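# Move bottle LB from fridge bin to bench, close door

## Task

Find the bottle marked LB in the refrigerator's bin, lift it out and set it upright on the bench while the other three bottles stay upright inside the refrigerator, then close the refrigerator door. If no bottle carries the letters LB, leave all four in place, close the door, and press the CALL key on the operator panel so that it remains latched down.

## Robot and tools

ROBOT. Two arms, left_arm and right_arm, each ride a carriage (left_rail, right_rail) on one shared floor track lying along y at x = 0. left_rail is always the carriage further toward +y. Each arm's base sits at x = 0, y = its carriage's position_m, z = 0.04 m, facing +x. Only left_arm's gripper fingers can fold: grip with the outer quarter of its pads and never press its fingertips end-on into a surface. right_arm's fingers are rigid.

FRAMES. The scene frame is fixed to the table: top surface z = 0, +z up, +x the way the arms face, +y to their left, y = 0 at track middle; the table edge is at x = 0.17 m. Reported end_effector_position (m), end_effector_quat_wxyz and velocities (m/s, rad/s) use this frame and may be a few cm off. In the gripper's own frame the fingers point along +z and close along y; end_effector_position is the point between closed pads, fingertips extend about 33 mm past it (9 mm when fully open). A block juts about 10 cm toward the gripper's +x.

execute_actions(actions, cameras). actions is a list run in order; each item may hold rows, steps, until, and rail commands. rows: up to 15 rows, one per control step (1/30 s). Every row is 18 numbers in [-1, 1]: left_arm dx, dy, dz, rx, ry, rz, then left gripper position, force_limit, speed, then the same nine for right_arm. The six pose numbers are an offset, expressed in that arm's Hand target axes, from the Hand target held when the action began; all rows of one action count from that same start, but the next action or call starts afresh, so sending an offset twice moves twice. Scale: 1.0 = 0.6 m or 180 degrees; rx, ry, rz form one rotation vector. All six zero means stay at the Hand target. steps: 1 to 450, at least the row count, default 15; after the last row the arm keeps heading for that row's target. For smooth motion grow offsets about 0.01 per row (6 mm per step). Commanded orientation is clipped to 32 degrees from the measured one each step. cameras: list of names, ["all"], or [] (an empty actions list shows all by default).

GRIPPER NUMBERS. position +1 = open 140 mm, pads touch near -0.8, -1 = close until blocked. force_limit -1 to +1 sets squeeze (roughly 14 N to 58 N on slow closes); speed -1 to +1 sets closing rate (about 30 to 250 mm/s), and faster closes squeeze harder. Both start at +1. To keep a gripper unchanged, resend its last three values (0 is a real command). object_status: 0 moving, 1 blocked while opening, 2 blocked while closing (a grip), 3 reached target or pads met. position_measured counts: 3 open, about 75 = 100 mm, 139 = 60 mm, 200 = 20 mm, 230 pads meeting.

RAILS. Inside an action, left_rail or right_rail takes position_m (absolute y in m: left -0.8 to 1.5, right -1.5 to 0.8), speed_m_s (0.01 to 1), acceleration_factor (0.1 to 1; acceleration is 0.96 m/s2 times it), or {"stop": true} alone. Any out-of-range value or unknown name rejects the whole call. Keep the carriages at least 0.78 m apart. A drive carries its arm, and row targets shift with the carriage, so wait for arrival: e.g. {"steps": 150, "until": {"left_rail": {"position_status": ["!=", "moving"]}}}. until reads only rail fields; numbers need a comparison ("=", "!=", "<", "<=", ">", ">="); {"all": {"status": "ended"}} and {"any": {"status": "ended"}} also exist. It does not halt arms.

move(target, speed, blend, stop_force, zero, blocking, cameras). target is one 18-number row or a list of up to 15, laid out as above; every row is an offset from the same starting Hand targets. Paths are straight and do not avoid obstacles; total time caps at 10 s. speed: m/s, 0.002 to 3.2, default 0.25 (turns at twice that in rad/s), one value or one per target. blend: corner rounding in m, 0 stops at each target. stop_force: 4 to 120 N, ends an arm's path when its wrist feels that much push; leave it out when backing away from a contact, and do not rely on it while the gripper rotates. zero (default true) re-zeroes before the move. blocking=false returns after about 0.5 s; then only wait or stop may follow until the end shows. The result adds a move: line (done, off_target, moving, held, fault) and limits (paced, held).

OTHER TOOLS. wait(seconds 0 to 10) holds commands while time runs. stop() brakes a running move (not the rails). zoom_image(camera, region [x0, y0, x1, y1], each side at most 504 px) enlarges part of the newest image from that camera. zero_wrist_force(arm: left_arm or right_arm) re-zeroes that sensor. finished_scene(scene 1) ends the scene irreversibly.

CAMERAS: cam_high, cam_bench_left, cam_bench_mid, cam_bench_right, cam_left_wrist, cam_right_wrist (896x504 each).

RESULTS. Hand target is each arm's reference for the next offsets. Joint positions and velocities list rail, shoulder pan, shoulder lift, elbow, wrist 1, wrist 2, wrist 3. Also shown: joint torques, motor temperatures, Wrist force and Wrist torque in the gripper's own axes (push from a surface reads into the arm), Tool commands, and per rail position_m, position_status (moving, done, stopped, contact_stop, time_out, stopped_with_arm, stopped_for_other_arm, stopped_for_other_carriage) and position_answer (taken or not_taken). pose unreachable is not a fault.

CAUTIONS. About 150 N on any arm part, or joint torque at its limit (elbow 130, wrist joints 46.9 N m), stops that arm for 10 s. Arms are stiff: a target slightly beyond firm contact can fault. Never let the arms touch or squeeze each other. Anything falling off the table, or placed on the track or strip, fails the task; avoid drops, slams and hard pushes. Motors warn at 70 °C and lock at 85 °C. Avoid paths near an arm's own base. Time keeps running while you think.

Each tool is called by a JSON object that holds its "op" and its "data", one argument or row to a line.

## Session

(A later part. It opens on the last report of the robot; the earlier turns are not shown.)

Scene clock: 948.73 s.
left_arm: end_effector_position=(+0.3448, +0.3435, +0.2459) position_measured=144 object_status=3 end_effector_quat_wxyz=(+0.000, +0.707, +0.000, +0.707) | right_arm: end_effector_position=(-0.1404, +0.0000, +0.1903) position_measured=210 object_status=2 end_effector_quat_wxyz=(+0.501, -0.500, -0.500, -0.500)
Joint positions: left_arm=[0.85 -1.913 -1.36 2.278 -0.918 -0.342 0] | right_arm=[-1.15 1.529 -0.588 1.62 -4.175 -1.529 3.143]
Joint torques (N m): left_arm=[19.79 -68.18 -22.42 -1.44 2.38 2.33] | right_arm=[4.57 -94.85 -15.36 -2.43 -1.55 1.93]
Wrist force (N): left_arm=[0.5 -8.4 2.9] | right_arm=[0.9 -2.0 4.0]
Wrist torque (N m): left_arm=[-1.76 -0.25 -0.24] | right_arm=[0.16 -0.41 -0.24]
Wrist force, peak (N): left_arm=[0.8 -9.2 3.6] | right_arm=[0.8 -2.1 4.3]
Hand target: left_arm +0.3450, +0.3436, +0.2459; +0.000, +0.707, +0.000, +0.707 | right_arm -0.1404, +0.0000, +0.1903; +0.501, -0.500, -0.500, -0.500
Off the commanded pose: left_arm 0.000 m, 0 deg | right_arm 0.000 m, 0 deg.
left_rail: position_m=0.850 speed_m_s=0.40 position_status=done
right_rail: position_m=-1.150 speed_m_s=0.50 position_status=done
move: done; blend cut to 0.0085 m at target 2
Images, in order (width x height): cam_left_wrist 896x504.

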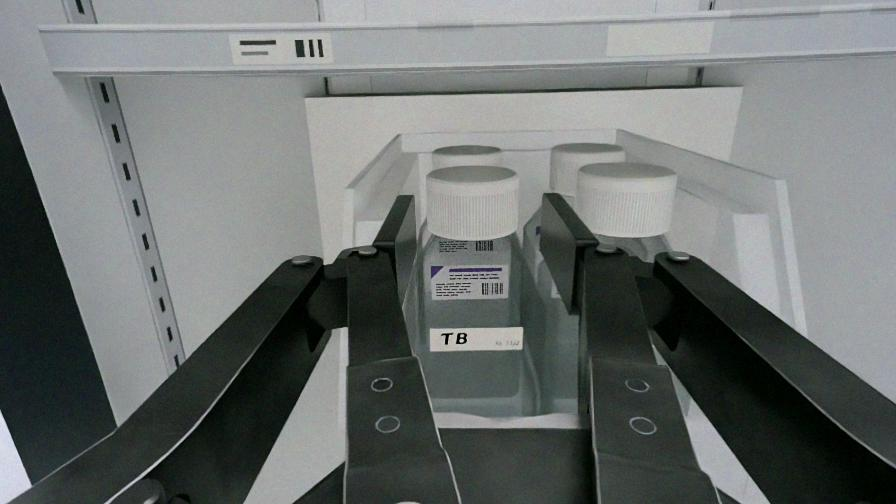

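{"op": "move", "data": {
  "target": [0,-0.0037,0.0817,0,0,0,-0.12,0,-0.3,0,0,0,0,0,0,-1,0,-1],
  "speed": 0.08,
  "stop_force": 10,
  "cameras": ["cam_left_wrist"]
}}

{"op": "zoom_image", "data": {
  "camera": "cam_left_wrist",
  "region": [340, 120, 620, 380]
}}

Scene clock: 954.60 s.
left_arm: end_effector_position=(+0.3940, +0.3458, +0.2459) position_measured=144 object_status=3 end_effector_quat_wxyz=(+0.000, +0.707, +0.000, +0.707) | right_arm: end_effector_position=(-0.1404, +0.0000, +0.1903) position_measured=210 object_status=2 end_effector_quat_wxyz=(+0.501, -0.500, -0.500, -0.500)
Joint positions: left_arm=[0.85 -1.816 -1.359 2.277 -0.917 -0.245 0] | right_arm=[-1.15 1.529 -0.588 1.62 -4.175 -1.529 3.143]
Joint torques (N m): left_arm=[17.25 -32.9 -37.44 3.19 2.26 -2.75] | right_arm=[1.81 -96.69 -15.08 -2.3 -1.62 1.6]
Wrist force (N): left_arm=[0.6 -8.3 2.6] | right_arm=[0.8 -2.0 4.2]
Wrist torque (N m): left_arm=[-1.76 -0.26 -0.24] | right_arm=[0.15 -0.39 -0.24]
Wrist force, peak (N): left_arm=[1.0 -8.9 2.7] | right_arm=[1.1 -2.4 4.2]
Hand target: left_arm +0.3940, +0.3458, +0.2459; +0.000, +0.707, +0.000, +0.707 | right_arm -0.1404, +0.0000, +0.1903; +0.501, -0.500, -0.500, -0.500
Off the commanded pose: left_arm 0.000 m, 0 deg | right_arm 0.000 m, 0 deg.
left_rail: position_m=0.850 speed_m_s=0.40 position_status=done
right_rail: position_m=-1.150 speed_m_s=0.50 position_status=done
move: done
Images, in order (width x height): cam_left_wrist 896x504.

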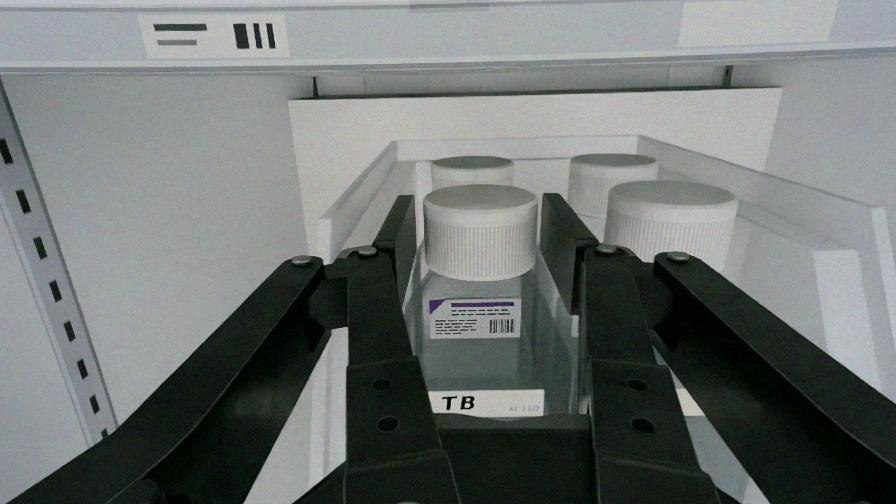

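Scaled by 1.800 from the camera's 896x504 image, which has a finer 1280x720 frame.

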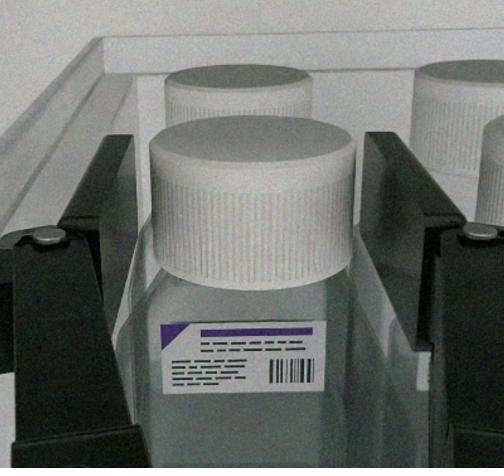

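{"op": "execute_actions", "data": {
  "actions": [
    {"rows":[[0,0,-0.002,0,0,0,-1,0,-1,0,0,0,0,0,0,-1,0,-1]],"steps":45}
  ]
}}

{"op": "move", "data": {
  "target": [0.0667,0,0,0,0,0,-1,0,-1,0,0,0,0,0,0,-1,0,-1],
  "speed": 0.04,
  "stop_force": 14,
  "cameras": ["cam_left_wrist"]
}}

{"op": "zoom_image", "data": {
  "camera": "cam_left_wrist",
  "region": [390, 260, 590, 440]
}}

Scene clock: 959.37 s.
left_arm: end_effector_position=(+0.3928, +0.3458, +0.2459) position_measured=161 object_status=2 end_effector_quat_wxyz=(+0.000, +0.707, +0.000, +0.707) | right_arm: end_effector_position=(-0.1404, +0.0000, +0.1903) position_measured=210 object_status=2 end_effector_quat_wxyz=(+0.501, -0.500, -0.500, -0.500)
Joint positions: left_arm=[0.85 -1.818 -1.359 2.277 -0.917 -0.247 0] | right_arm=[-1.15 1.529 -0.588 1.62 -4.175 -1.529 3.143]
Joint torques (N m): left_arm=[-19.47 -66.12 -22.81 0.07 -2.56 -1.96] | right_arm=[2.45 -94.5 -14.8 -2.15 -1.32 1.9]
Wrist force (N): left_arm=[-1.5 -7.8 2.4] | right_arm=[1.0 -2.1 4.1]
Wrist torque (N m): left_arm=[-1.75 -0.31 -0.26] | right_arm=[0.15 -0.37 -0.24]
Wrist force, peak (N): left_arm=[0.9 -9.0 2.6] | right_arm=[0.9 -2.2 4.5]
Hand target: left_arm +0.3928, +0.3458, +0.2459; +0.000, +0.707, +0.000, +0.707 | right_arm -0.1404, +0.0000, +0.1903; +0.501, -0.500, -0.500, -0.500
Off the commanded pose: left_arm 0.000 m, 0 deg | right_arm 0.000 m, 0 deg.
left_rail: position_m=0.850 speed_m_s=0.40 position_status=done
right_rail: position_m=-1.150 speed_m_s=0.50 position_status=done

Scene clock: 961.40 s.
left_arm: end_effector_position=(+0.3928, +0.3458, +0.2859) position_measured=161 object_status=2 end_effector_quat_wxyz=(+0.000, +0.707, +0.000, +0.707) | right_arm: end_effector_position=(-0.1404, +0.0000, +0.1903) position_measured=210 object_status=2 end_effector_quat_wxyz=(+0.501, -0.500, -0.500, -0.500)
Joint positions: left_arm=[0.85 -1.818 -1.424 2.252 -0.828 -0.247 0] | right_arm=[-1.15 1.529 -0.588 1.62 -4.175 -1.529 3.143]
Joint torques (N m): left_arm=[-3.73 -66.25 -42.44 4.07 -1.96 -2.96] | right_arm=[1.64 -94.61 -13.92 -2.37 -1.15 1.99]
Wrist force (N): left_arm=[-3.2 -7.8 2.3] | right_arm=[1.2 -2.1 3.9]
Wrist torque (N m): left_arm=[-1.65 -0.30 0.09] | right_arm=[0.12 -0.38 -0.24]
Wrist force, peak (N): left_arm=[-3.8 -8.8 2.9] | right_arm=[1.3 -2.2 4.4]
Hand target: left_arm +0.3928, +0.3458, +0.2859; +0.000, +0.707, +0.000, +0.707 | right_arm -0.1404, +0.0000, +0.1903; +0.501, -0.500, -0.500, -0.500
Off the commanded pose: left_arm 0.000 m, 0 deg | right_arm 0.000 m, 0 deg.
left_rail: position_m=0.850 speed_m_s=0.40 position_status=done
right_rail: position_m=-1.150 speed_m_s=0.50 position_status=done
move: done
Images, in order (width x height): cam_left_wrist 896x504.

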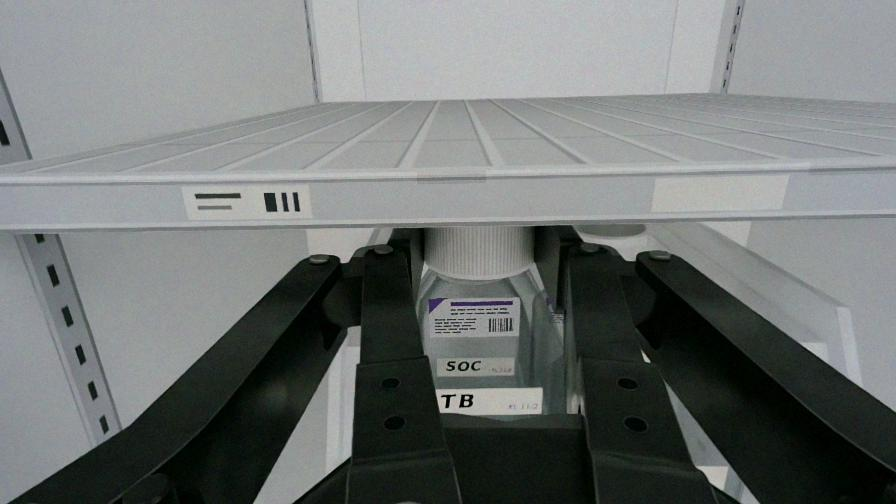

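Scaled by 2.520 from the camera's 896x504 image, which has a finer 1280x720 frame.

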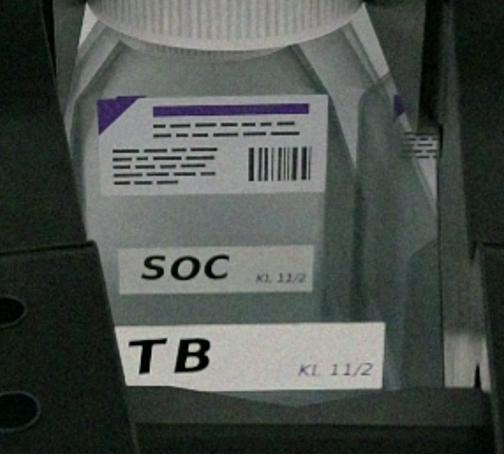

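{"op": "move", "data": {
  "target": [-0.0675,0,0,0,0,0,-1,0,-1,0,0,0,0,0,0,-1,0,-1],
  "speed": 0.03,
  "stop_force": 8
}}

{"op": "execute_actions", "data": {
  "actions": [
    {"rows":[[0,0,0,0,0,0,-0.12,0,-0.7,0,0,0,0,0,0,-1,0,-1]],"steps":25}
  ]
}}

Scene clock: 1022.17 s.
left_arm: end_effector_position=(+0.3928, +0.3458, +0.2457) position_measured=161 object_status=2 end_effector_quat_wxyz=(+0.000, +0.707, +0.000, +0.707) | right_arm: end_effector_position=(-0.1404, +0.0000, +0.1903) position_measured=210 object_status=2 end_effector_quat_wxyz=(+0.501, -0.500, -0.500, -0.500)
Joint positions: left_arm=[0.85 -1.818 -1.359 2.277 -0.918 -0.247 -0.001] | right_arm=[-1.15 1.529 -0.588 1.62 -4.175 -1.529 3.143]
Joint torques (N m): left_arm=[-15.09 -60.87 -28.22 1.43 -2.16 -1.26] | right_arm=[0.53 -97.94 -14.66 -2.43 -1.81 2.17]
Wrist force (N): left_arm=[9.1 -9.5 3.9] | right_arm=[-0.5 -2.2 4.1]
Wrist torque (N m): left_arm=[-1.73 -0.03 -0.08] | right_arm=[0.14 -0.36 -0.25]
Wrist force, peak (N): left_arm=[9.7 -9.5 4.3] | right_arm=[1.4 -2.3 4.6]
Hand target: left_arm +0.3928, +0.3458, +0.2458; +0.000, +0.707, +0.000, +0.707 | right_arm -0.1404, +0.0000, +0.1903; +0.501, -0.500, -0.500, -0.500
Off the commanded pose: left_arm 0.000 m, 0 deg | right_arm 0.000 m, 0 deg.
left_rail: position_m=0.850 speed_m_s=0.40 position_status=done
right_rail: position_m=-1.150 speed_m_s=0.50 position_status=done
move: contact (left_arm)

Scene clock: 1023.20 s.
left_arm: end_effector_position=(+0.3928, +0.3458, +0.2458) position_measured=144 object_status=3 end_effector_quat_wxyz=(+0.000, +0.707, +0.000, +0.707) | right_arm: end_effector_position=(-0.1404, +0.0000, +0.1903) position_measured=210 object_status=2 end_effector_quat_wxyz=(+0.501, -0.500, -0.500, -0.500)
Joint positions: left_arm=[0.85 -1.818 -1.359 2.277 -0.917 -0.247 -0.001] | right_arm=[-1.15 1.529 -0.588 1.62 -4.175 -1.529 3.143]
Joint torques (N m): left_arm=[-11.84 -66.5 -37.24 1.35 -1.91 -2.1] | right_arm=[2.18 -96.34 -15.55 -2.86 -1.12 1.63]
Wrist force (N): left_arm=[1.1 -7.6 2.7] | right_arm=[0.6 -2.2 4.1]
Wrist torque (N m): left_arm=[-1.61 -0.38 -0.06] | right_arm=[0.11 -0.36 -0.24]
Wrist force, peak (N): left_arm=[9.9 -9.4 4.1] | right_arm=[0.7 -2.4 4.4]
Hand target: left_arm +0.3928, +0.3458, +0.2458; +0.000, +0.707, +0.000, +0.707 | right_arm -0.1404, +0.0000, +0.1903; +0.501, -0.500, -0.500, -0.500
Off the commanded pose: left_arm 0.000 m, 0 deg | right_arm 0.000 m, 0 deg.
left_rail: position_m=0.850 speed_m_s=0.40 position_status=done
right_rail: position_m=-1.150 speed_m_s=0.50 position_status=done

{"op": "move", "data": {
  "target": [
    [0,0,-0.1083,0,0,0,-0.12,0,-0.3,0,0,0,0,0,0,-1,0,-1],
    [0,0.132,-0.1083,0,0,0,-0.12,0,-0.3,0,0,0,0,0,0,-1,0,-1],
    [0,0.132,0.0003,0,0,0,-0.12,0,-0.3,0,0,0,0,0,0,-1,0,-1]
  ],
  "speed": [0.15, 0.15, 0.08],
  "blend": 0.005,
  "stop_force": 10,
  "cameras": ["cam_left_wrist"]
}}

{"op": "zoom_image", "data": {
  "camera": "cam_left_wrist",
  "region": [340, 120, 620, 380]
}}

Scene clock: 1029.53 s.
left_arm: end_effector_position=(+0.3929, +0.2666, +0.2458) position_measured=144 object_status=3 end_effector_quat_wxyz=(+0.000, +0.707, +0.000, +0.707) | right_arm: end_effector_position=(-0.1404, +0.0000, +0.1903) position_measured=210 object_status=2 end_effector_quat_wxyz=(+0.501, -0.500, -0.500, -0.500)
Joint positions: left_arm=[0.85 -1.783 -1.253 2.125 -0.87 -0.212 -0.001] | right_arm=[-1.15 1.529 -0.588 1.62 -4.175 -1.529 3.143]
Joint torques (N m): left_arm=[17.94 -42.47 -38.44 3.25 2.32 -3.53] | right_arm=[1.51 -95.87 -14.57 -2.37 -1.54 2.21]
Wrist force (N): left_arm=[1.1 -8.2 2.5] | right_arm=[0.7 -2.0 4.1]
Wrist torque (N m): left_arm=[-1.72 -0.39 0.12] | right_arm=[0.15 -0.37 -0.24]
Wrist force, peak (N): left_arm=[0.9 -9.8 1.8] | right_arm=[1.0 -2.2 4.4]
Hand target: left_arm +0.3929, +0.2666, +0.2458; +0.000, +0.707, +0.000, +0.707 | right_arm -0.1404, +0.0000, +0.1903; +0.501, -0.500, -0.500, -0.500
Off the commanded pose: left_arm 0.000 m, 0 deg | right_arm 0.000 m, 0 deg.
left_rail: position_m=0.850 speed_m_s=0.40 position_status=done
right_rail: position_m=-1.150 speed_m_s=0.50 position_status=done
move: done
Images, in order (width x height): cam_left_wrist 896x504.

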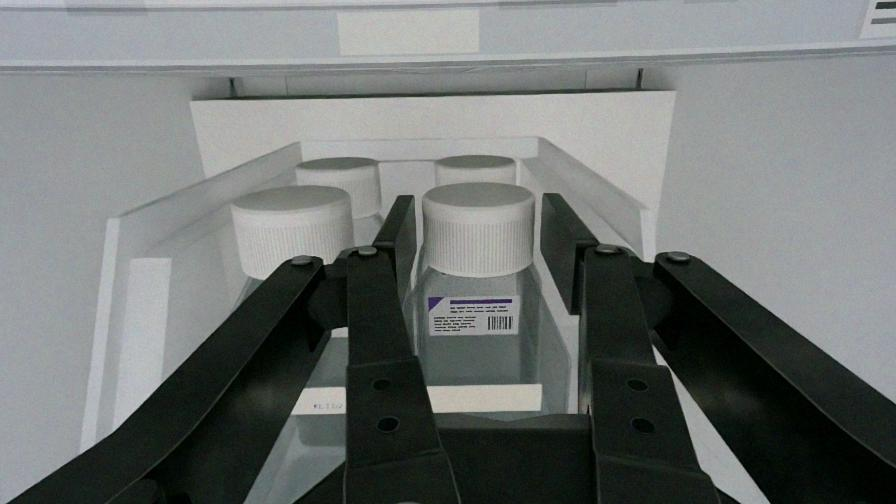

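Scaled by 1.800 from the camera's 896x504 image, which has a finer 1280x720 frame.

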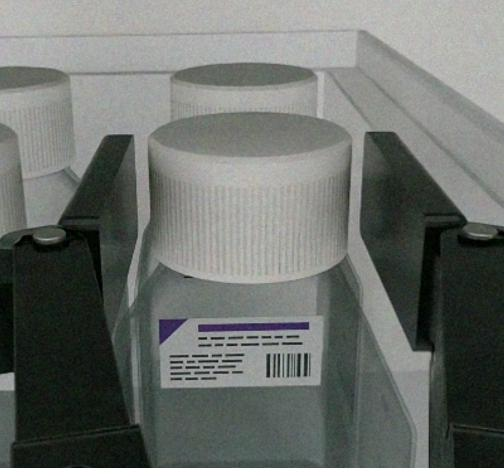

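{"op": "execute_actions", "data": {
  "actions": [
    {"rows":[[0,0,0,0,0,0,-1,0,-1,0,0,0,0,0,0,-1,0,-1]],"steps":45}
  ]
}}

{"op": "move", "data": {
  "target": [0.0767,0,0,0,0,0,-1,0,-1,0,0,0,0,0,0,-1,0,-1],
  "speed": 0.05,
  "stop_force": 14
}}

{"op": "move", "data": {
  "target": [0,0,-0.1,0,0,0,-1,0,-1,0,0,0,0,0,0,-1,0,-1],
  "speed": 0.03,
  "stop_force": 6,
  "cameras": ["cam_left_wrist"]
}}

Scene clock: 1038.33 s.
left_arm: end_effector_position=(+0.3929, +0.2666, +0.2458) position_measured=161 object_status=2 end_effector_quat_wxyz=(+0.000, +0.707, +0.000, +0.707) | right_arm: end_effector_position=(-0.1404, +0.0000, +0.1903) position_measured=210 object_status=2 end_effector_quat_wxyz=(+0.501, -0.500, -0.500, -0.500)
Joint positions: left_arm=[0.85 -1.783 -1.253 2.125 -0.87 -0.212 -0.001] | right_arm=[-1.15 1.529 -0.588 1.62 -4.175 -1.529 3.143]
Joint torques (N m): left_arm=[17.75 -45.28 -36.98 2.86 2.38 -2.82] | right_arm=[-0.98 -95.59 -14.73 -2.6 -1.56 2.09]
Wrist force (N): left_arm=[3.2 -8.7 1.3] | right_arm=[0.4 -1.8 3.8]
Wrist torque (N m): left_arm=[-1.62 -0.35 0.09] | right_arm=[0.12 -0.36 -0.24]
Wrist force, peak (N): left_arm=[3.3 -9.3 1.0] | right_arm=[0.7 -2.3 4.5]
Hand target: left_arm +0.3929, +0.2666, +0.2458; +0.000, +0.707, +0.000, +0.707 | right_arm -0.1404, +0.0000, +0.1903; +0.501, -0.500, -0.500, -0.500
Off the commanded pose: left_arm 0.000 m, 0 deg | right_arm 0.000 m, 0 deg.
left_rail: position_m=0.850 speed_m_s=0.40 position_status=done
right_rail: position_m=-1.150 speed_m_s=0.50 position_status=done

Scene clock: 1040.30 s.
left_arm: end_effector_position=(+0.3930, +0.2666, +0.2918) position_measured=161 object_status=2 end_effector_quat_wxyz=(+0.000, +0.707, +0.000, +0.707) | right_arm: end_effector_position=(-0.1404, +0.0000, +0.1903) position_measured=210 object_status=2 end_effector_quat_wxyz=(+0.501, -0.500, -0.500, -0.500)
Joint positions: left_arm=[0.85 -1.783 -1.318 2.099 -0.78 -0.212 -0.001] | right_arm=[-1.15 1.529 -0.588 1.62 -4.175 -1.529 3.143]
Joint torques (N m): left_arm=[-3.83 -78.62 -43.7 4.63 -1.43 -3.03] | right_arm=[0.11 -96.73 -15.05 -2.75 -1.83 2.17]
Wrist force (N): left_arm=[-2.5 -7.7 2.4] | right_arm=[1.2 -1.7 4.2]
Wrist torque (N m): left_arm=[-1.62 -0.52 0.09] | right_arm=[0.22 -0.38 -0.24]
Wrist force, peak (N): left_arm=[3.5 -9.0 1.6] | right_arm=[1.3 -1.9 4.4]
Hand target: left_arm +0.3929, +0.2666, +0.2918; +0.000, +0.707, +0.000, +0.707 | right_arm -0.1404, +0.0000, +0.1903; +0.501, -0.500, -0.500, -0.500
Off the commanded pose: left_arm 0.000 m, 0 deg | right_arm 0.000 m, 0 deg.
left_rail: position_m=0.850 speed_m_s=0.40 position_status=done
right_rail: position_m=-1.150 speed_m_s=0.50 position_status=done
move: done

Scene clock: 1043.40 s.
left_arm: end_effector_position=(+0.3368, +0.2666, +0.2918) position_measured=161 object_status=2 end_effector_quat_wxyz=(+0.000, +0.707, +0.000, +0.707) | right_arm: end_effector_position=(-0.1404, +0.0000, +0.1903) position_measured=210 object_status=2 end_effector_quat_wxyz=(+0.501, -0.500, -0.500, -0.500)
Joint positions: left_arm=[0.85 -1.88 -1.321 2.103 -0.782 -0.309 -0.001] | right_arm=[-1.15 1.529 -0.588 1.62 -4.175 -1.529 3.143]
Joint torques (N m): left_arm=[18.11 -74.59 -40.05 3.35 2.32 2.13] | right_arm=[-0.76 -95.12 -14.39 -2.38 -1.19 2.08]
Wrist force (N): left_arm=[-5.3 -7.5 2.0] | right_arm=[1.3 -1.2 4.1]
Wrist torque (N m): left_arm=[-1.67 -0.65 0.04] | right_arm=[0.09 -0.43 -0.24]
Wrist force, peak (N): left_arm=[-13.1 -8.3 6.7] | right_arm=[1.9 -2.9 4.3]
Hand target: left_arm +0.3368, +0.2666, +0.2918; +0.000, +0.707, +0.000, +0.707 (not the last commanded pose) | right_arm -0.1404, +0.0000, +0.1903; +0.501, -0.500, -0.500, -0.500
Off the commanded pose: left_arm 0.004 m, 0 deg | right_arm 0.000 m, 0 deg.
left_rail: position_m=0.850 speed_m_s=0.40 position_status=done
right_rail: position_m=-1.150 speed_m_s=0.50 position_status=done
move: contact (left_arm)
Images, in order (width x height): cam_left_wrist 896x504.

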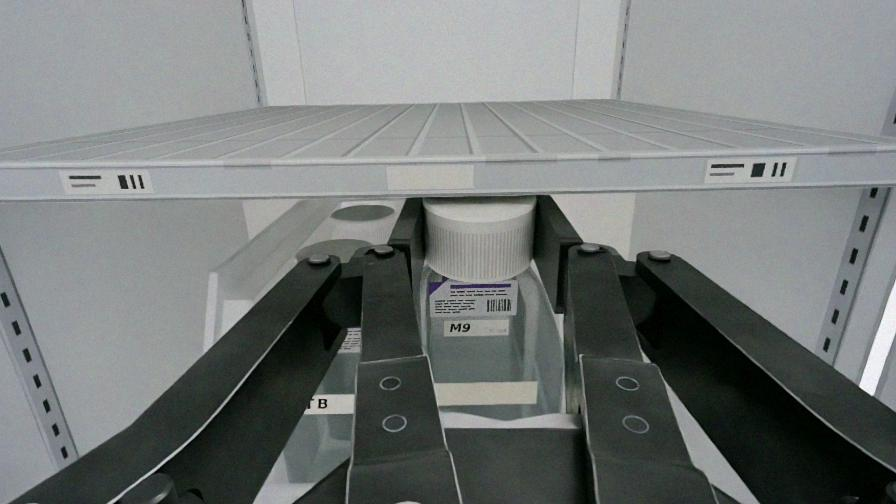

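{"op": "zoom_image", "data": {
  "camera": "cam_left_wrist",
  "region": [400, 180, 600, 440]
}}

Scaled by 1.938 from the camera's 896x504 image, which has a finer 1280x720 frame.

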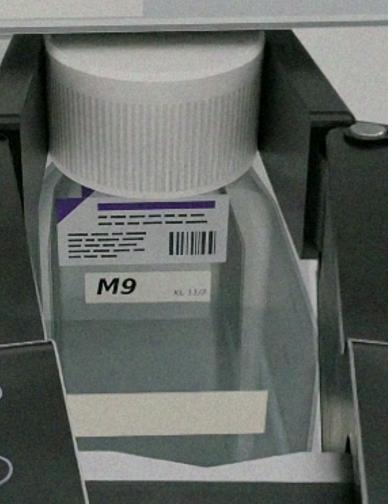

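{"op": "move", "data": {
  "target": [
    [0,0,0.006,0,0,0,-1,0,-1,0,0,0,0,0,0,-1,0,-1],
    [-0.0133,0,0.006,0,0,0,-1,0,-1,0,0,0,0,0,0,-1,0,-1],
    [-0.0133,0,-0.075,0,0,0,-1,0,-1,0,0,0,0,0,0,-1,0,-1]
  ],
  "speed": 0.03,
  "stop_force": 12,
  "cameras": ["cam_left_wrist"]
}}

{"op": "zoom_image", "data": {
  "camera": "cam_left_wrist",
  "region": [380, 140, 620, 440]
}}

Scene clock: 1088.03 s.
left_arm: end_effector_position=(+0.2918, +0.2666, +0.2838) position_measured=161 object_status=2 end_effector_quat_wxyz=(+0.000, +0.707, +0.000, +0.707) | right_arm: end_effector_position=(-0.1404, +0.0000, +0.1903) position_measured=210 object_status=2 end_effector_quat_wxyz=(+0.501, -0.500, -0.500, -0.500)
Joint positions: left_arm=[0.85 -1.956 -1.308 2.105 -0.796 -0.385 0] | right_arm=[-1.15 1.529 -0.588 1.62 -4.175 -1.529 3.143]
Joint torques (N m): left_arm=[-19.18 -45.11 -43.55 3.97 -2.9 1.49] | right_arm=[-0.48 -96.71 -13.95 -2.59 -1.53 1.84]
Wrist force (N): left_arm=[-1.9 -9.2 6.4] | right_arm=[0.9 -1.7 4.7]
Wrist torque (N m): left_arm=[-2.03 -0.19 -0.01] | right_arm=[0.18 -0.38 -0.25]
Wrist force, peak (N): left_arm=[-2.8 -10.0 6.0] | right_arm=[0.9 -1.7 4.7]
Hand target: left_arm +0.2918, +0.2666, +0.2838; +0.000, +0.707, +0.000, +0.707 | right_arm -0.1404, +0.0000, +0.1903; +0.501, -0.500, -0.500, -0.500
Off the commanded pose: left_arm 0.000 m, 0 deg | right_arm 0.000 m, 0 deg.
left_rail: position_m=0.850 speed_m_s=0.40 position_status=done
right_rail: position_m=-1.150 speed_m_s=0.50 position_status=done
move: done
Images, in order (width x height): cam_left_wrist 896x504.

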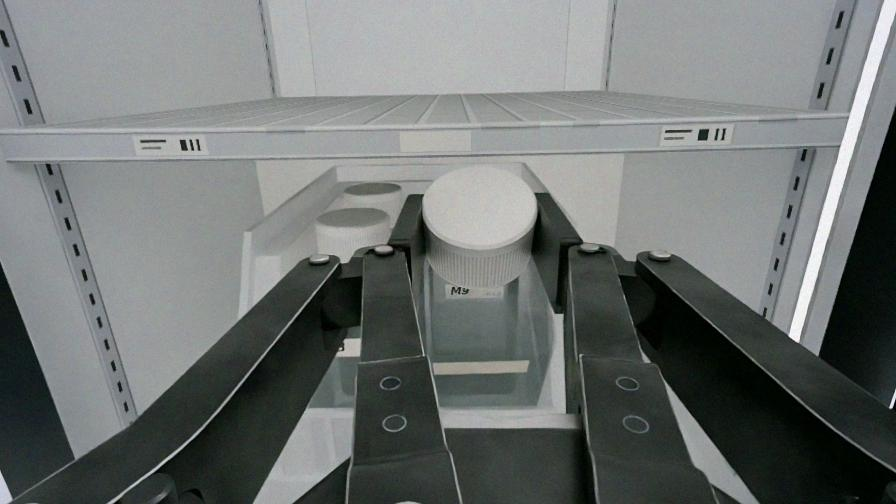

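Scaled by 1.680 from the camera's 896x504 image, which has a finer 1280x720 frame.

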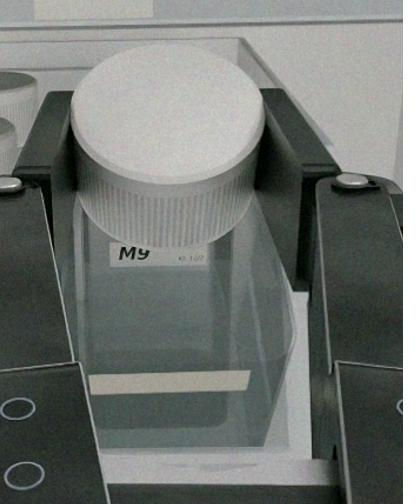

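{"op": "move", "data": {
  "target": [
    [0.0367,0,0,0,0,0,-1,0,-1,0,0,0,0,0,0,-1,0,-1],
    [0.12,0,-0.0833,0,0,0,-1,0,-1,0,0,0,0,0,0,-1,0,-1],
    [0.15,0,-0.283,0,0,0,-1,0,-1,0,0,0,0,0,0,-1,0,-1]
  ],
  "speed": [0.04, 0.05, 0.12],
  "stop_force": 10,
  "blend": 0.004,
  "cameras": ["cam_left_wrist", "cam_right_wrist"]
}}

Scene clock: 1104.60 s.
left_arm: end_effector_position=(+0.1220, +0.2667, +0.3737) position_measured=161 object_status=2 end_effector_quat_wxyz=(+0.000, +0.707, +0.000, +0.707) | right_arm: end_effector_position=(-0.1404, +0.0000, +0.1903) position_measured=210 object_status=2 end_effector_quat_wxyz=(+0.501, -0.500, -0.500, -0.500)
Joint positions: left_arm=[0.85 -2.213 -1.359 1.967 -0.607 -0.642 0] | right_arm=[-1.15 1.529 -0.588 1.62 -4.175 -1.529 3.143]
Joint torques (N m): left_arm=[-19.39 -44.73 -47.47 5.61 -2.52 -2.96] | right_arm=[-3.23 -95.96 -13.88 -2.32 -1.54 2.25]
Wrist force (N): left_arm=[-3.1 -9.2 2.3] | right_arm=[0.9 -1.3 4.2]
Wrist torque (N m): left_arm=[-1.96 -0.57 -0.24] | right_arm=[0.06 -0.34 -0.24]
Wrist force, peak (N): left_arm=[-2.1 -9.7 6.5] | right_arm=[1.2 -2.0 4.6]
Hand target: left_arm +0.1220, +0.2667, +0.3737; +0.000, +0.707, +0.000, +0.707 | right_arm -0.1404, +0.0000, +0.1903; +0.501, -0.500, -0.500, -0.500
Off the commanded pose: left_arm 0.000 m, 0 deg | right_arm 0.000 m, 0 deg.
left_rail: position_m=0.850 speed_m_s=0.40 position_status=done
right_rail: position_m=-1.150 speed_m_s=0.50 position_status=done
move: done
Images, in order (width x height): cam_left_wrist 896x504, cam_right_wrist 896x504.

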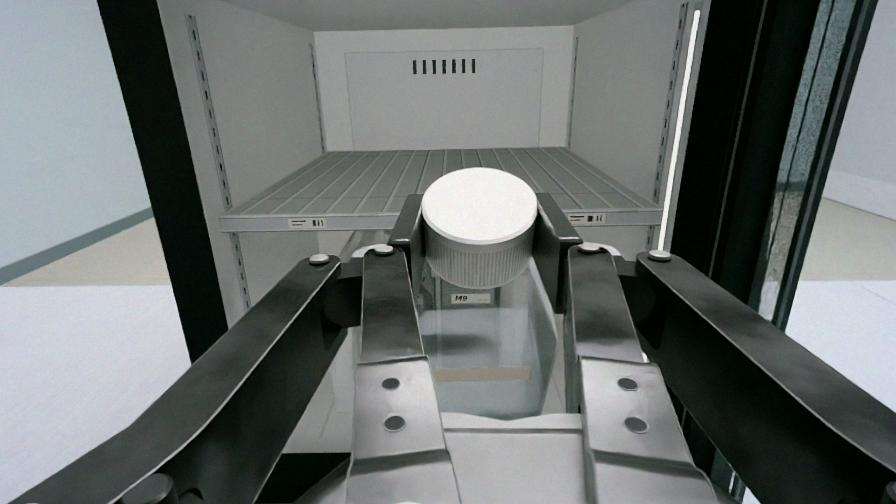

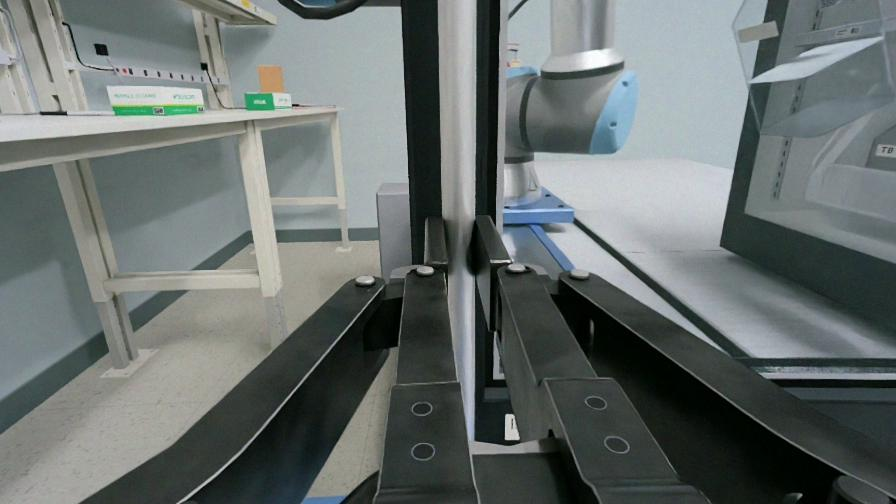

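{"op": "zoom_image", "data": {
  "camera": "cam_right_wrist",
  "region": [696, 0, 896, 160]
}}

Scaled by 2.520 from the camera's 896x504 image, which has a finer 1280x720 frame.

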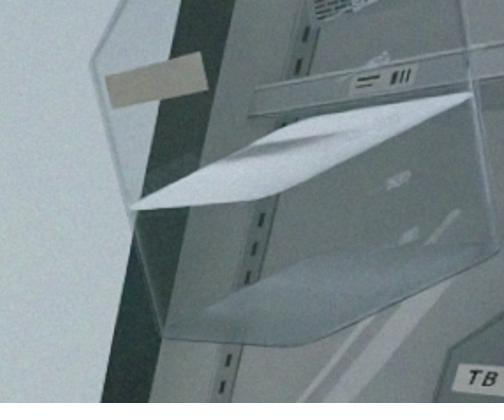

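{"op": "move", "data": {
  "target": [-0.1278,-0.0655,-0.6533,-0.4848,-0.1437,0.1437,-1,0,-1,0,0,0,0,0,0,-1,0,-1],
  "speed": 0.22,
  "cameras": ["cam_right_wrist", "cam_left_wrist"]
}}

{"op": "zoom_image", "data": {
  "camera": "cam_right_wrist",
  "region": [180, 0, 440, 260]
}}

Scene clock: 1128.10 s.
left_arm: end_effector_position=(-0.2700, +0.3061, +0.2970) position_measured=161 object_status=2 end_effector_quat_wxyz=(+0.337, +0.621, -0.622, +0.337) | right_arm: end_effector_position=(-0.1404, +0.0000, +0.1903) position_measured=210 object_status=2 end_effector_quat_wxyz=(+0.501, -0.500, -0.500, -0.500)
Joint positions: left_arm=[0.85 -2.863 -1.954 2.62 -2.636 -0.633 2.054] | right_arm=[-1.15 1.529 -0.588 1.62 -4.175 -1.529 3.143]
Joint torques (N m): left_arm=[18.25 7.9 -40.38 -9.16 0.71 2.19] | right_arm=[-5.15 -99.77 -14.43 -3.2 -1.46 2.09]
Wrist force (N): left_arm=[-2.7 -9.1 3.1] | right_arm=[1.2 -1.0 4.4]
Wrist torque (N m): left_arm=[-2.00 -0.35 -0.24] | right_arm=[0.13 -0.40 -0.24]
Wrist force, peak (N): left_arm=[-3.1 -9.7 2.5] | right_arm=[1.3 -0.9 4.8]
Hand target: left_arm -0.2700, +0.3061, +0.2970; +0.337, +0.621, -0.622, +0.337 | right_arm -0.1404, +0.0000, +0.1903; +0.501, -0.500, -0.500, -0.500
Off the commanded pose: left_arm 0.000 m, 0 deg | right_arm 0.000 m, 0 deg.
left_rail: position_m=0.850 speed_m_s=0.40 position_status=done
right_rail: position_m=-1.150 speed_m_s=0.50 position_status=done
move: done
Images, in order (width x height): cam_left_wrist 896x504, cam_right_wrist 896x504.

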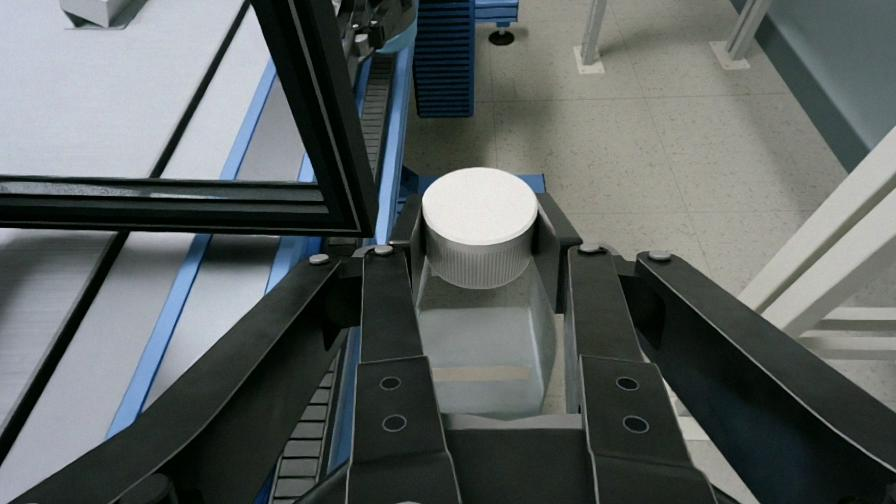

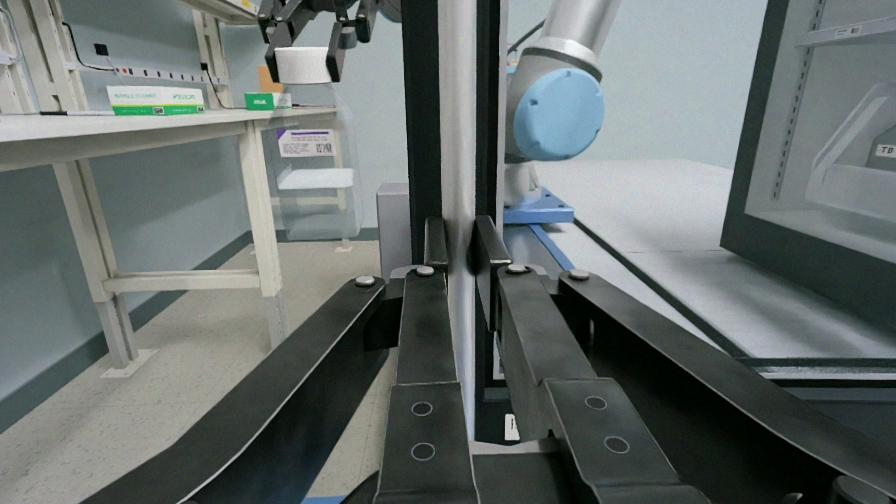

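Scaled by 1.938 from the camera's 896x504 image, which has a finer 1280x720 frame.

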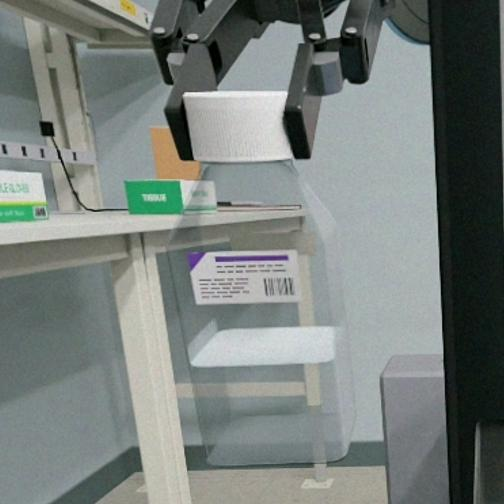

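{"op": "zoom_image", "data": {
  "camera": "cam_right_wrist",
  "region": [255, 80, 375, 250]
}}

{"op": "zoom_image", "data": {
  "camera": "cam_left_wrist",
  "region": [400, 150, 570, 430]
}}

Scaled by 2.965 from the camera's 896x504 image, which has a finer 1280x720 frame.

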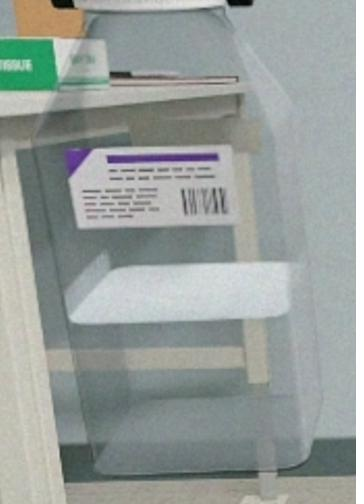

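Scaled by 1.800 from the camera's 896x504 image, which has a finer 1280x720 frame.

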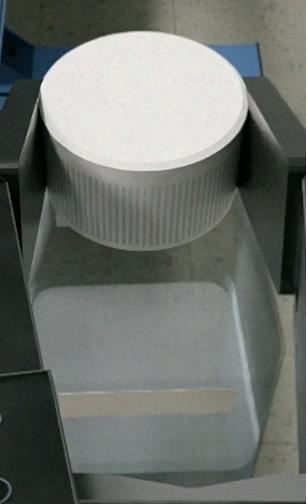

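{"op": "move", "data": {
  "target": [0.143,-0.6533,-0.0147,0.4848,0.1437,-0.1437,-1,0,-1,0,0,0,0,0,0,-1,0,-1],
  "speed": 0.25
}}

Scene clock: 1169.93 s.
left_arm: end_effector_position=(+0.1219, +0.2667, +0.3738) position_measured=161 object_status=2 end_effector_quat_wxyz=(+0.000, +0.707, +0.000, +0.707) | right_arm: end_effector_position=(-0.1404, +0.0000, +0.1903) position_measured=210 object_status=2 end_effector_quat_wxyz=(+0.501, -0.500, -0.500, -0.500)
Joint positions: left_arm=[0.85 -2.213 -1.359 1.967 -0.607 -0.642 0] | right_arm=[-1.15 1.529 -0.588 1.62 -4.175 -1.529 3.143]
Joint torques (N m): left_arm=[17.22 -43.54 -46.61 5.02 -1.66 -2.77] | right_arm=[-2.94 -98.37 -13.83 -2.37 -1.15 1.49]
Wrist force (N): left_arm=[-3.0 -9.4 2.5] | right_arm=[1.3 -1.2 4.2]
Wrist torque (N m): left_arm=[-2.02 -0.63 0.09] | right_arm=[0.08 -0.43 -0.24]
Wrist force, peak (N): left_arm=[-3.1 -9.4 2.6] | right_arm=[1.1 -1.1 4.8]
Hand target: left_arm +0.1220, +0.2667, +0.3738; +0.000, +0.707, +0.000, +0.707 | right_arm -0.1404, +0.0000, +0.1903; +0.501, -0.500, -0.500, -0.500
Off the commanded pose: left_arm 0.000 m, 0 deg | right_arm 0.000 m, 0 deg.
left_rail: position_m=0.850 speed_m_s=0.40 position_status=done
right_rail: position_m=-1.150 speed_m_s=0.50 position_status=done
move: done

{"op": "move", "data": {
  "target": [
    [-0.03,0,0.1997,0,0,0,-1,0,-1,0,0,0,0,0,0,-1,0,-1],
    [-0.1133,0,0.283,0,0,0,-1,0,-1,0,0,0,0,0,0,-1,0,-1],
    [-0.1498,0,0.2897,0,0,0,-1,0,-1,0,0,0,0,0,0,-1,0,-1],
    [-0.1998,0,0.2957,0,0,0,-1,0,-1,0,0,0,0,0,0,-1,0,-1]
  ],
  "speed": [0.12, 0.06, 0.04, 0.04],
  "stop_force": 8,
  "blend": 0.003,
  "cameras": ["cam_left_wrist"]
}}

{"op": "zoom_image", "data": {
  "camera": "cam_left_wrist",
  "region": [380, 140, 620, 440]
}}

Scene clock: 1176.43 s.
left_arm: end_effector_position=(+0.2699, +0.2668, +0.3278) position_measured=161 object_status=2 end_effector_quat_wxyz=(+0.000, +0.707, +0.000, +0.707) | right_arm: end_effector_position=(-0.1404, +0.0000, +0.1903) position_measured=210 object_status=2 end_effector_quat_wxyz=(+0.501, -0.500, -0.500, -0.500)
Joint positions: left_arm=[0.85 -1.992 -1.361 2.071 -0.709 -0.421 -0.001] | right_arm=[-1.15 1.529 -0.588 1.62 -4.175 -1.529 3.143]
Joint torques (N m): left_arm=[-17.58 -73.96 -45.12 5.15 -2.63 -1.13] | right_arm=[-3.14 -97.5 -22.81 -2.38 -1.71 1.73]
Wrist force (N): left_arm=[-3.2 -9.4 2.7] | right_arm=[1.3 -2.2 4.2]
Wrist torque (N m): left_arm=[-1.99 -0.56 0.10] | right_arm=[0.10 -0.34 -0.24]
Wrist force, peak (N): left_arm=[30.8 -6.7 -2.2] | right_arm=[1.3 -2.5 4.3]
Hand target: left_arm +0.2699, +0.2668, +0.3278; +0.000, +0.707, +0.000, +0.707 (not the last commanded pose) | right_arm -0.1404, +0.0000, +0.1903; +0.501, -0.500, -0.500, -0.500
Off the commanded pose: left_arm 0.079 m, 0 deg | right_arm 0.000 m, 0 deg.
left_rail: position_m=0.850 speed_m_s=0.40 position_status=done
right_rail: position_m=-1.150 speed_m_s=0.50 position_status=done
move: contact (left_arm); path passed 1 of 4 targets
Images, in order (width x height): cam_left_wrist 896x504.

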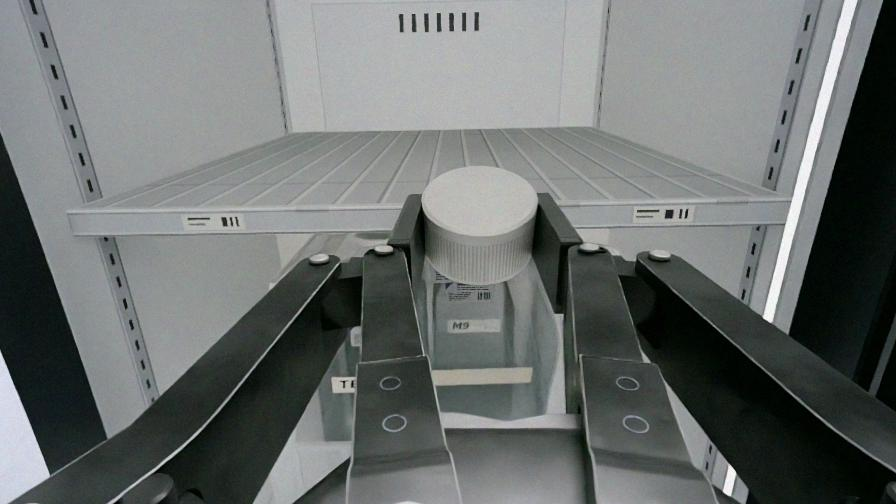

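Scaled by 1.680 from the camera's 896x504 image, which has a finer 1280x720 frame.

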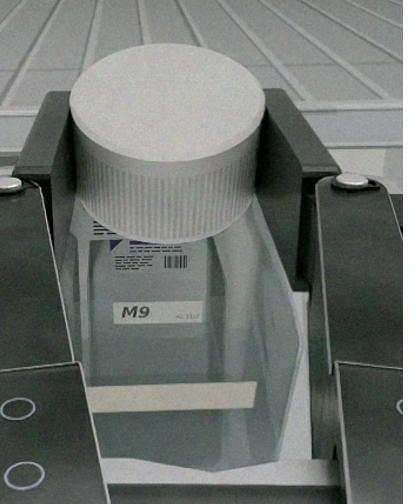

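{"op": "move", "data": {
  "target": [0.0568,0,-0.0468,0,0.0556,0,-1,0,-1,0,0,0,0,0,0,-1,0,-1],
  "speed": 0.1,
  "cameras": ["cam_left_wrist"]
}}

{"op": "zoom_image", "data": {
  "camera": "cam_left_wrist",
  "region": [380, 140, 620, 440]
}}

Scene clock: 1233.67 s.
left_arm: end_effector_position=(+0.2418, +0.2668, +0.3618) position_measured=161 object_status=2 end_effector_quat_wxyz=(+0.000, +0.643, +0.000, +0.766) | right_arm: end_effector_position=(-0.1404, +0.0000, +0.1903) position_measured=210 object_status=2 end_effector_quat_wxyz=(+0.501, -0.500, -0.500, -0.500)
Joint positions: left_arm=[0.85 -2.029 -1.255 2.004 -0.369 -0.488 -0.339] | right_arm=[-1.15 1.529 -0.588 1.62 -4.175 -1.529 3.143]
Joint torques (N m): left_arm=[-21.52 -47.64 -41.65 7.03 -4.2 -2.95] | right_arm=[-6.22 -99.23 -33.67 -1.88 -1.41 1.67]
Wrist force (N): left_arm=[-3.6 -9.1 1.9] | right_arm=[1.0 -2.1 4.1]
Wrist torque (N m): left_arm=[-1.88 -0.47 0.13] | right_arm=[0.14 -0.38 -0.24]
Wrist force, peak (N): left_arm=[-3.1 -9.5 3.0] | right_arm=[1.5 -2.3 4.5]
Hand target: left_arm +0.2418, +0.2668, +0.3619; +0.000, +0.643, +0.000, +0.766 | right_arm -0.1404, +0.0000, +0.1903; +0.501, -0.500, -0.500, -0.500
Off the commanded pose: left_arm 0.000 m, 0 deg | right_arm 0.000 m, 0 deg.
left_rail: position_m=0.850 speed_m_s=0.40 position_status=done
right_rail: position_m=-1.150 speed_m_s=0.50 position_status=done
move: done
Images, in order (width x height): cam_left_wrist 896x504.

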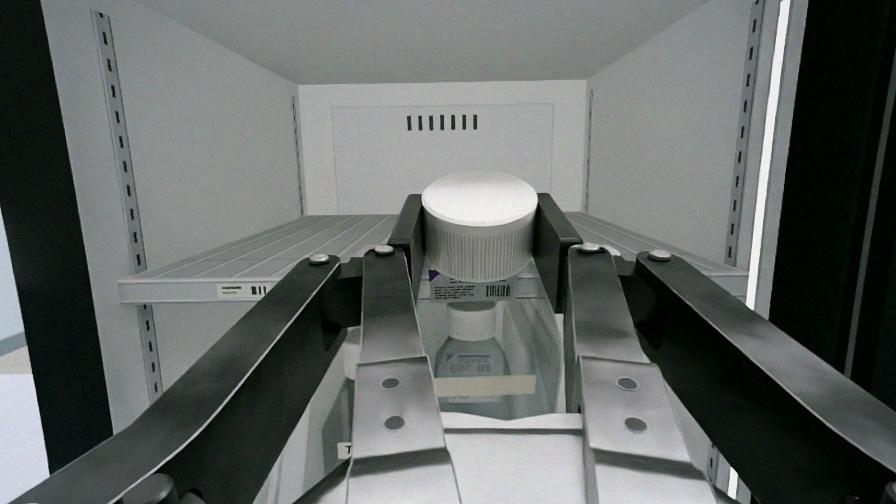

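Scaled by 1.680 from the camera's 896x504 image, which has a finer 1280x720 frame.

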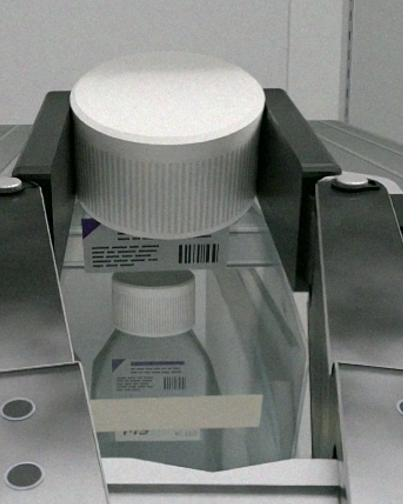

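{"op": "execute_actions", "data": {
  "actions": [
    {"rows":[[0,0,0,0,0,0,-0.98,1,-1,0,0,0,0,0,0,-1,0,-1]],"steps":40}
  ]
}}

{"op": "move", "data": {
  "target": [0,0,0,0,0.0444,0,-0.98,1,-1,0,0,0,0,0,0,-1,0,-1],
  "speed": 0.1,
  "cameras": ["cam_left_wrist"]
}}

{"op": "zoom_image", "data": {
  "camera": "cam_left_wrist",
  "region": [380, 140, 620, 440]
}}

Scene clock: 1246.97 s.
left_arm: end_effector_position=(+0.2418, +0.2668, +0.3619) position_measured=162 object_status=2 end_effector_quat_wxyz=(+0.000, +0.643, +0.000, +0.766) | right_arm: end_effector_position=(-0.1404, +0.0000, +0.1903) position_measured=210 object_status=2 end_effector_quat_wxyz=(+0.501, -0.500, -0.500, -0.500)
Joint positions: left_arm=[0.85 -2.029 -1.255 2.004 -0.369 -0.488 -0.339] | right_arm=[-1.15 1.529 -0.588 1.62 -4.175 -1.529 3.143]
Joint torques (N m): left_arm=[-12.53 -49.17 -41.35 6.58 -4.79 -2.77] | right_arm=[-6.83 -97.97 -33.09 -3.09 -1.6 1.37]
Wrist force (N): left_arm=[-3.0 -9.0 1.8] | right_arm=[0.9 -2.0 4.1]
Wrist torque (N m): left_arm=[-1.85 -0.57 0.13] | right_arm=[0.16 -0.33 -0.25]
Wrist force, peak (N): left_arm=[-2.8 -9.7 1.9] | right_arm=[1.2 -2.2 4.6]
Hand target: left_arm +0.2418, +0.2668, +0.3619; +0.000, +0.643, +0.000, +0.766 | right_arm -0.1404, +0.0000, +0.1903; +0.501, -0.500, -0.500, -0.500
Off the commanded pose: left_arm 0.000 m, 0 deg | right_arm 0.000 m, 0 deg.
left_rail: position_m=0.850 speed_m_s=0.40 position_status=done
right_rail: position_m=-1.150 speed_m_s=0.50 position_status=done

Scene clock: 1248.27 s.
left_arm: end_effector_position=(+0.2418, +0.2669, +0.3619) position_measured=162 object_status=2 end_effector_quat_wxyz=(+0.000, +0.588, +0.000, +0.809) | right_arm: end_effector_position=(-0.1404, +0.0000, +0.1903) position_measured=210 object_status=2 end_effector_quat_wxyz=(+0.501, -0.500, -0.500, -0.500)
Joint positions: left_arm=[0.85 -2.011 -1.143 1.984 -0.19 -0.535 -0.581] | right_arm=[-1.15 1.529 -0.588 1.62 -4.175 -1.529 3.143]
Joint torques (N m): left_arm=[16.56 -52.55 -38.07 8.35 -5.86 -3.37] | right_arm=[-6.8 -101.45 -32.36 -2.57 -1.26 1.36]
Wrist force (N): left_arm=[-3.3 -8.9 1.2] | right_arm=[1.2 -2.1 4.3]
Wrist torque (N m): left_arm=[-1.83 -0.62 0.14] | right_arm=[0.13 -0.41 -0.24]
Wrist force, peak (N): left_arm=[-3.3 -9.4 1.7] | right_arm=[1.2 -2.2 4.4]
Hand target: left_arm +0.2418, +0.2669, +0.3619; +0.000, +0.588, +0.000, +0.809 | right_arm -0.1404, +0.0000, +0.1903; +0.501, -0.500, -0.500, -0.500
Off the commanded pose: left_arm 0.000 m, 0 deg | right_arm 0.000 m, 0 deg.
left_rail: position_m=0.850 speed_m_s=0.40 position_status=done
right_rail: position_m=-1.150 speed_m_s=0.50 position_status=done
move: done
Images, in order (width x height): cam_left_wrist 896x504.

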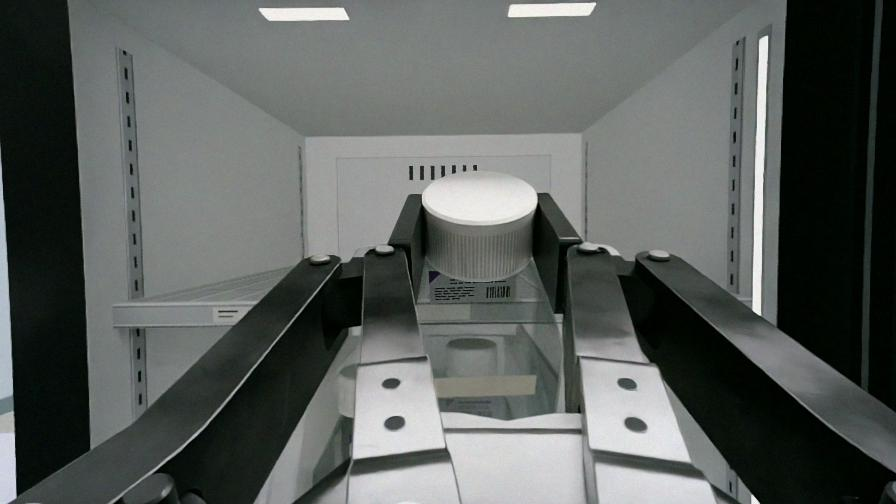

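Scaled by 1.680 from the camera's 896x504 image, which has a finer 1280x720 frame.

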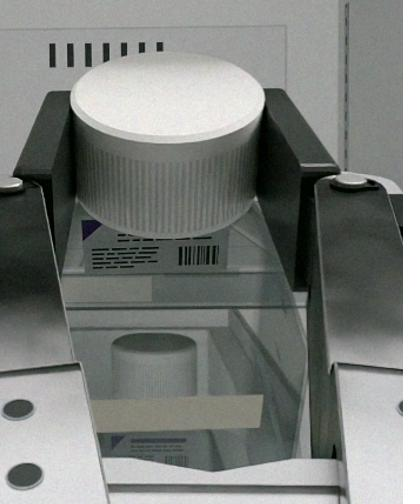

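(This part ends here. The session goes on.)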